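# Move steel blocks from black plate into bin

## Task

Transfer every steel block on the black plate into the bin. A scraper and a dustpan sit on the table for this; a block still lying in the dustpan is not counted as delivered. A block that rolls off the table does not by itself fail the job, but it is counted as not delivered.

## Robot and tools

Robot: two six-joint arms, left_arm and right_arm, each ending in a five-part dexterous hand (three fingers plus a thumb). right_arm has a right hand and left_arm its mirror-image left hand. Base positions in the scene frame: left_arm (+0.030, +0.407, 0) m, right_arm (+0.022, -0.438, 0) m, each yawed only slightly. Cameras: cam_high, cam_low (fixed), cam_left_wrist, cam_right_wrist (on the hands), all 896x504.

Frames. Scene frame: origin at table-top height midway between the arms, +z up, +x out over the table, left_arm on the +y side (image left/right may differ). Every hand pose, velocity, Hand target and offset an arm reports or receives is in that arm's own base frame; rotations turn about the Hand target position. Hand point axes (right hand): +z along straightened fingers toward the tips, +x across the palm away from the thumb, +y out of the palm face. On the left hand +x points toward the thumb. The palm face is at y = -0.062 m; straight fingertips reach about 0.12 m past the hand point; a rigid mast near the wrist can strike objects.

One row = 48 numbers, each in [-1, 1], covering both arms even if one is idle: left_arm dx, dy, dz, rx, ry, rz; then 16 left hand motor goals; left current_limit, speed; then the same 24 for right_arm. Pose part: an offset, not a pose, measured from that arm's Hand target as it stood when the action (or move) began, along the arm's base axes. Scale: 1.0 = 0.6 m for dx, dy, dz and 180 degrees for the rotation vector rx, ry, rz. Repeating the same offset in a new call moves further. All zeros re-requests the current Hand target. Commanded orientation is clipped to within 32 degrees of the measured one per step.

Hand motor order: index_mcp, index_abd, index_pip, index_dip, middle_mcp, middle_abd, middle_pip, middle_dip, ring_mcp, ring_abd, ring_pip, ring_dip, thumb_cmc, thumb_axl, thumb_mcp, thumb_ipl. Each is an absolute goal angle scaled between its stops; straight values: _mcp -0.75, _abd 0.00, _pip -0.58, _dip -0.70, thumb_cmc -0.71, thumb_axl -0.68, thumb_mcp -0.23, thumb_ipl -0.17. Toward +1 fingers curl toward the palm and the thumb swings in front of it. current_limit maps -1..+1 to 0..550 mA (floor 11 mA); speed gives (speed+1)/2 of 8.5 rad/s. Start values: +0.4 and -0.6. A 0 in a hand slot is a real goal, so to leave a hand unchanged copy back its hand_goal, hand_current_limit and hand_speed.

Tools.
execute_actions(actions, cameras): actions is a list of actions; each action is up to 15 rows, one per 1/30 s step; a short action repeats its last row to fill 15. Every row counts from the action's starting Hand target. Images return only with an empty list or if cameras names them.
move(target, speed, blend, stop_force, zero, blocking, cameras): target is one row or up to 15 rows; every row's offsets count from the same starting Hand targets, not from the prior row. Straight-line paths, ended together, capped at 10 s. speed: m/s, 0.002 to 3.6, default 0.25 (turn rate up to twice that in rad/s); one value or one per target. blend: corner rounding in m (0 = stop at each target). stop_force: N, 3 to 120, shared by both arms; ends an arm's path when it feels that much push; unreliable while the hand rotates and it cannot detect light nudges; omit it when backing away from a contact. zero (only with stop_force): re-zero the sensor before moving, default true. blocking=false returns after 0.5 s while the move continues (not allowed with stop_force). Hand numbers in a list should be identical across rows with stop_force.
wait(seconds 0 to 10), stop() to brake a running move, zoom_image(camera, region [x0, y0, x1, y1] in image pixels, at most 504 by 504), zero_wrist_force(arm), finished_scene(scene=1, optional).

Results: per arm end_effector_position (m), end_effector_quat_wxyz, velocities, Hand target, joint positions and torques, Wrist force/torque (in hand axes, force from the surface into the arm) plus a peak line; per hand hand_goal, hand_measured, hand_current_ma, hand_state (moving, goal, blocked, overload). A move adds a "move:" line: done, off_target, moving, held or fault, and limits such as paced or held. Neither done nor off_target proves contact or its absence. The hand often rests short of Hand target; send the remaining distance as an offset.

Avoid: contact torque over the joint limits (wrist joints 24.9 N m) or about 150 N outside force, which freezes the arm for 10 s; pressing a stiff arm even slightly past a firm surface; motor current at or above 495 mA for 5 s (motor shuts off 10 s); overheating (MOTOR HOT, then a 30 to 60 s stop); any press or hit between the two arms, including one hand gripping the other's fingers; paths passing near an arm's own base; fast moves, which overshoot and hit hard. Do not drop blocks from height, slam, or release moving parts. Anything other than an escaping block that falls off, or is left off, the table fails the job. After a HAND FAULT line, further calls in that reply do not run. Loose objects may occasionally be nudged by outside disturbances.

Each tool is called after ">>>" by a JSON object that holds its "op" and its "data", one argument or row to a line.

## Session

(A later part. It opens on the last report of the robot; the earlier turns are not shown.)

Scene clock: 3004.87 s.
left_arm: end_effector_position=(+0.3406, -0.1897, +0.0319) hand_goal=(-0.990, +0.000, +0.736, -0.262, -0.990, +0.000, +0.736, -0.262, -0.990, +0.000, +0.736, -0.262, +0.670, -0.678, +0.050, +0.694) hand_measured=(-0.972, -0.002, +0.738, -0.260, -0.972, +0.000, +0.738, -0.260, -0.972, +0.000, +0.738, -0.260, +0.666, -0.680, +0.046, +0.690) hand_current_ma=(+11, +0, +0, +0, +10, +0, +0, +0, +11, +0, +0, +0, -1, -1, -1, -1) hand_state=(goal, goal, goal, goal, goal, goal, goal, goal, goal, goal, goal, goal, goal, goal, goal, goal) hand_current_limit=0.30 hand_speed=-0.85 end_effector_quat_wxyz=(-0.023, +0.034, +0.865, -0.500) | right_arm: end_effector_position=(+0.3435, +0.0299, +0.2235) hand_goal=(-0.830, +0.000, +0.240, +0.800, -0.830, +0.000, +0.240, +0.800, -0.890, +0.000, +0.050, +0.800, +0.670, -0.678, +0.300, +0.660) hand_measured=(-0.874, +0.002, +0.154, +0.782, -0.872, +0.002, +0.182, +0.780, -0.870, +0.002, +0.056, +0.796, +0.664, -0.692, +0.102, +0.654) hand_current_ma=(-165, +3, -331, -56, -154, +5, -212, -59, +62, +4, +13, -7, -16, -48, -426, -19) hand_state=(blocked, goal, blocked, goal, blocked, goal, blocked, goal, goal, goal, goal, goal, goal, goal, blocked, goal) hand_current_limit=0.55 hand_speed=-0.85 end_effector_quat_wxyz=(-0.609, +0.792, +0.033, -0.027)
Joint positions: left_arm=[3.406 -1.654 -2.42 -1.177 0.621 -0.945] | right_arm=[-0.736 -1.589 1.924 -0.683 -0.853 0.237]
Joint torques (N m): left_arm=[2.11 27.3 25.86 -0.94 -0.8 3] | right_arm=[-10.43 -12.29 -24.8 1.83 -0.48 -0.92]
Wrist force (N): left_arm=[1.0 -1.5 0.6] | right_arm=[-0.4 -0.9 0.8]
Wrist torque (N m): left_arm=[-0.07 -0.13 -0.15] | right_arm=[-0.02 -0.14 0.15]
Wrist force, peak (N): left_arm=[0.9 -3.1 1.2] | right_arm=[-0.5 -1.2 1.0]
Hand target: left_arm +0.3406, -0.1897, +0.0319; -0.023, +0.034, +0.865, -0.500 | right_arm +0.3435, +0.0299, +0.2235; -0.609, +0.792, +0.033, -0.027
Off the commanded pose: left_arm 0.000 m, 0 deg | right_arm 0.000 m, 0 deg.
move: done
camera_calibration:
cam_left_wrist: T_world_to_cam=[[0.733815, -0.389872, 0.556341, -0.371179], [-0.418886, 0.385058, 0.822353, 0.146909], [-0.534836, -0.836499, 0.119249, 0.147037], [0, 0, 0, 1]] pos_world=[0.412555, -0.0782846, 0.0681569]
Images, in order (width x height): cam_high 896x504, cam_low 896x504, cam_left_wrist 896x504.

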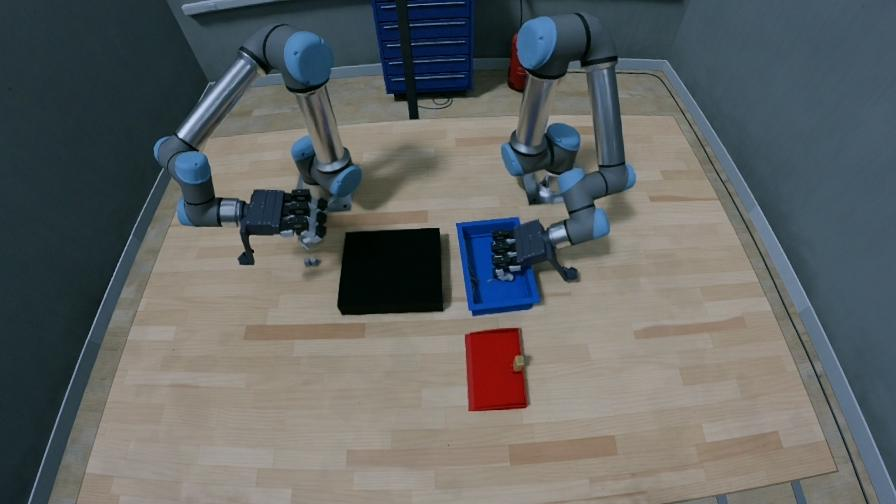

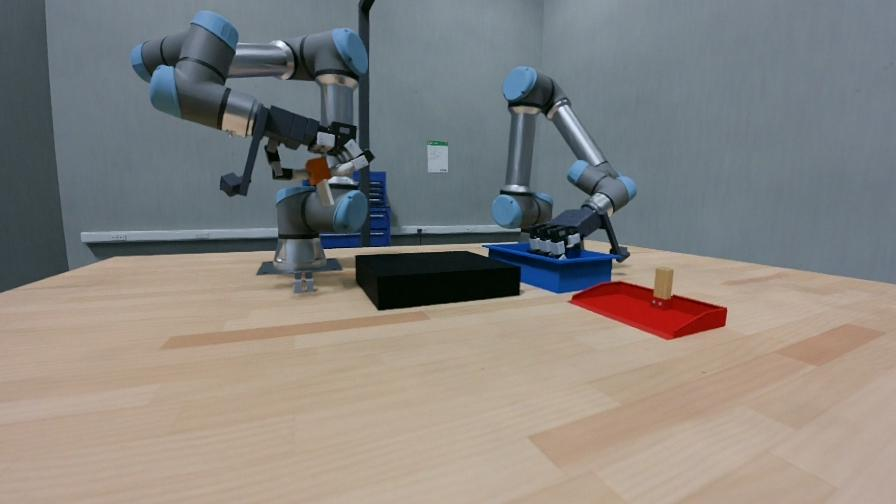

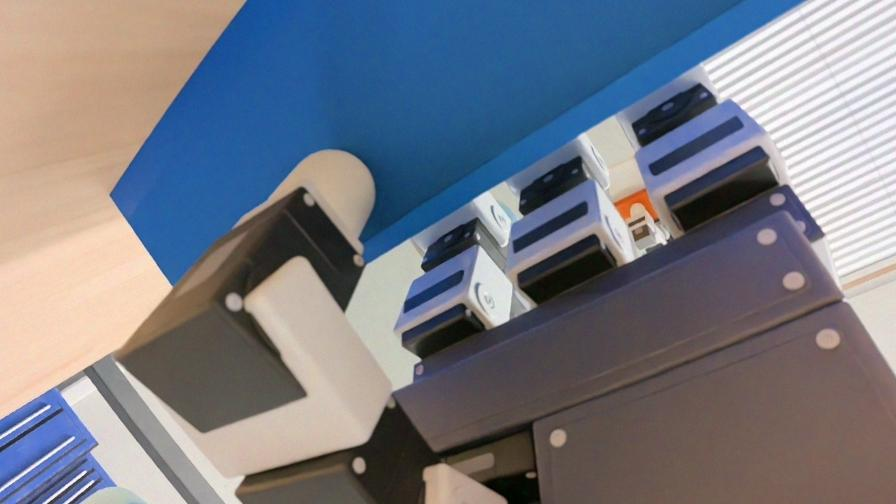

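>>> {"op": "move", "data": {
  "target": [
    [0.0006,0.03,0,0,0,0,-0.99,0,0.737,-0.261,-0.99,0,0.737,-0.261,-0.99,0,0.737,-0.261,0.671,-0.678,0.051,0.695,0.3,-0.85,0,0,0,0,0,0,-0.83,0,0.24,0.80,-0.83,0,0.24,0.80,-0.89,0,0.05,0.80,0.671,-0.678,0.3,0.66,0.55,-0.85],
    [0.0006,0.03,0.18,0,0,0,-0.99,0,0.737,-0.261,-0.99,0,0.737,-0.261,-0.99,0,0.737,-0.261,0.671,-0.678,0.051,0.695,0.3,-0.85,0,0,0,0,0,0,-0.83,0,0.24,0.80,-0.83,0,0.24,0.80,-0.89,0,0.05,0.80,0.671,-0.678,0.3,0.66,0.55,-0.85]
  ],
  "speed": [0.02,0.05],
  "stop_force": 4,
  "cameras": ["cam_high","cam_low","cam_left_wrist"]
}}

>>> {"op": "zoom_image", "data": {
  "camera": "cam_high",
  "region": [440, 200, 560, 330]
}}

Scene clock: 3018.07 s.
left_arm: end_effector_position=(+0.3409, -0.1717, +0.1399) hand_goal=(-0.990, +0.000, +0.736, -0.262, -0.990, +0.000, +0.736, -0.262, -0.990, +0.000, +0.736, -0.262, +0.670, -0.678, +0.050, +0.694) hand_measured=(-0.972, -0.002, +0.738, -0.260, -0.972, +0.000, +0.738, -0.260, -0.972, +0.000, +0.738, -0.260, +0.666, -0.680, +0.046, +0.690) hand_current_ma=(+11, +0, +0, +0, +10, +0, +0, +0, +11, +0, +0, +0, -1, -1, -1, -1) hand_state=(goal, goal, goal, goal, goal, goal, goal, goal, goal, goal, goal, goal, goal, goal, goal, goal) hand_current_limit=0.30 hand_speed=-0.85 end_effector_quat_wxyz=(-0.023, +0.034, +0.865, -0.500) | right_arm: end_effector_position=(+0.3435, +0.0299, +0.2235) hand_goal=(-0.830, +0.000, +0.240, +0.800, -0.830, +0.000, +0.240, +0.800, -0.890, +0.000, +0.050, +0.800, +0.670, -0.678, +0.300, +0.660) hand_measured=(-0.874, +0.002, +0.154, +0.782, -0.872, +0.002, +0.182, +0.780, -0.870, +0.002, +0.056, +0.796, +0.664, -0.692, +0.102, +0.654) hand_current_ma=(-165, +3, -331, -56, -154, +5, -212, -59, +62, +4, +13, -7, -16, -48, -426, -19) hand_state=(blocked, goal, blocked, goal, blocked, goal, blocked, goal, goal, goal, goal, goal, goal, goal, blocked, goal) hand_current_limit=0.55 hand_speed=-0.85 end_effector_quat_wxyz=(-0.609, +0.792, +0.033, -0.027)
Joint positions: left_arm=[3.455 -1.412 -2.26 -1.634 0.647 -0.876] | right_arm=[-0.736 -1.589 1.924 -0.683 -0.853 0.237]
Joint torques (N m): left_arm=[11.29 20.84 32.01 -1.26 1.1 3.05] | right_arm=[-10.7 -12.28 -24.83 1.91 -0.37 -0.74]
Wrist force (N): left_arm=[0.6 -1.3 0.5] | right_arm=[-0.5 -1.2 0.7]
Wrist torque (N m): left_arm=[-0.01 -0.07 -0.18] | right_arm=[-0.05 -0.13 0.14]
Wrist force, peak (N): left_arm=[1.0 -1.7 0.5] | right_arm=[-0.9 -1.2 0.9]
Hand target: left_arm +0.3409, -0.1717, +0.1399; -0.023, +0.034, +0.865, -0.500 | right_arm +0.3435, +0.0299, +0.2235; -0.609, +0.792, +0.033, -0.027
Off the commanded pose: left_arm 0.000 m, 0 deg | right_arm 0.000 m, 0 deg.
move: done
camera_calibration:
cam_left_wrist: T_world_to_cam=[[0.733815, -0.389872, 0.556341, -0.424466], [-0.418886, 0.385058, 0.822353, 0.0512892], [-0.534836, -0.836499, 0.119249, 0.149375], [0, 0, 0, 1]] pos_world=[0.412855, -0.0602846, 0.176157]
Images, in order (width x height): cam_high 896x504, cam_low 896x504, cam_left_wrist 896x504.

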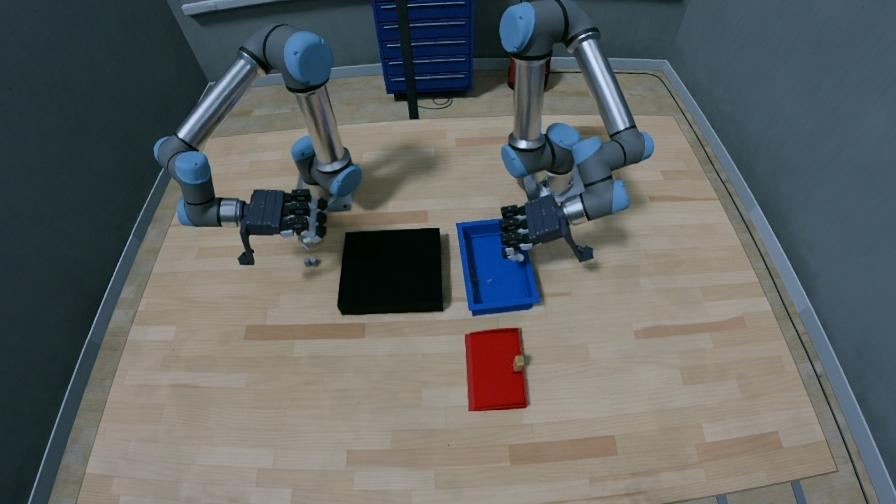

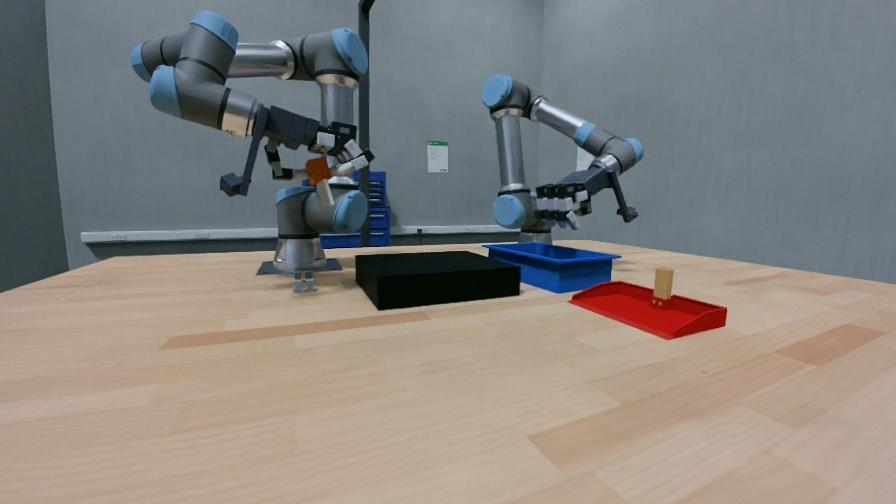

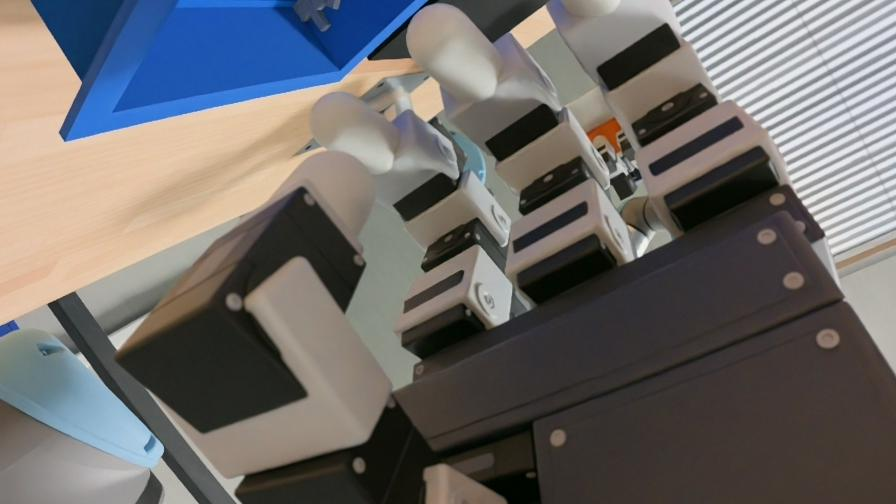

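Scaled by 3.877 from the camera's 896x504 image, which has a finer 1280x720 frame.

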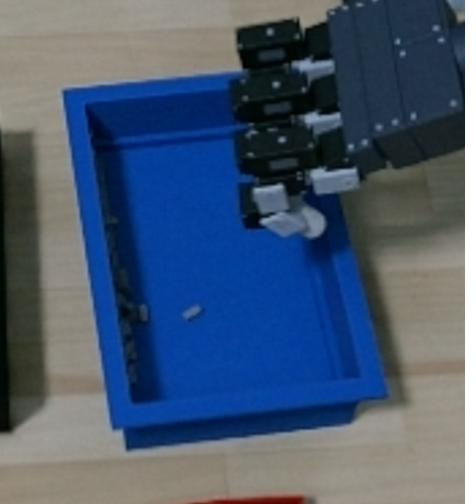

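>>> {"op": "zoom_image", "data": {
  "camera": "cam_high",
  "region": [420, 210, 490, 330]
}}

>>> {"op": "zoom_image", "data": {
  "camera": "cam_high",
  "region": [300, 200, 460, 330]
}}

>>> {"op": "zoom_image", "data": {
  "camera": "cam_low",
  "region": [330, 220, 640, 320]
}}

>>> {"op": "zoom_image", "data": {
  "camera": "cam_low",
  "region": [470, 235, 560, 300]
}}

Scaled by 4.200 from the camera's 896x504 image, which has a finer 1280x720 frame.

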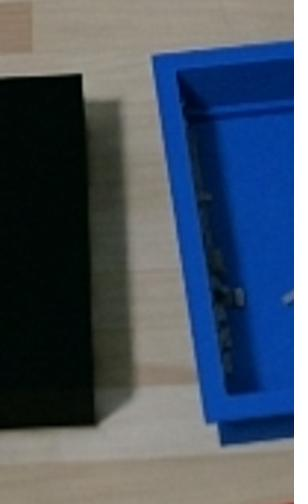

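Scaled by 3.150 from the camera's 896x504 image, which has a finer 1280x720 frame.

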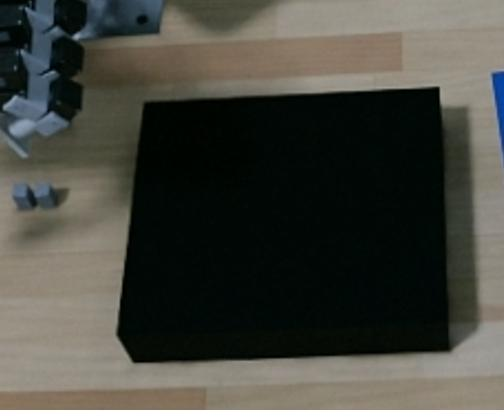

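Scaled by 1.626 from the camera's 896x504 image, which has a finer 1280x720 frame.

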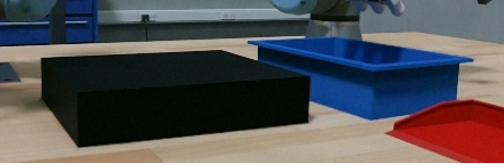

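Scaled by 5.600 from the camera's 896x504 image, which has a finer 1280x720 frame.

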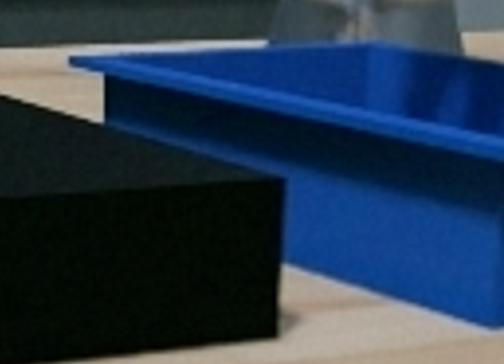

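>>> {"op": "finished_scene", "data": {

}}

The scene is finished: the task was done.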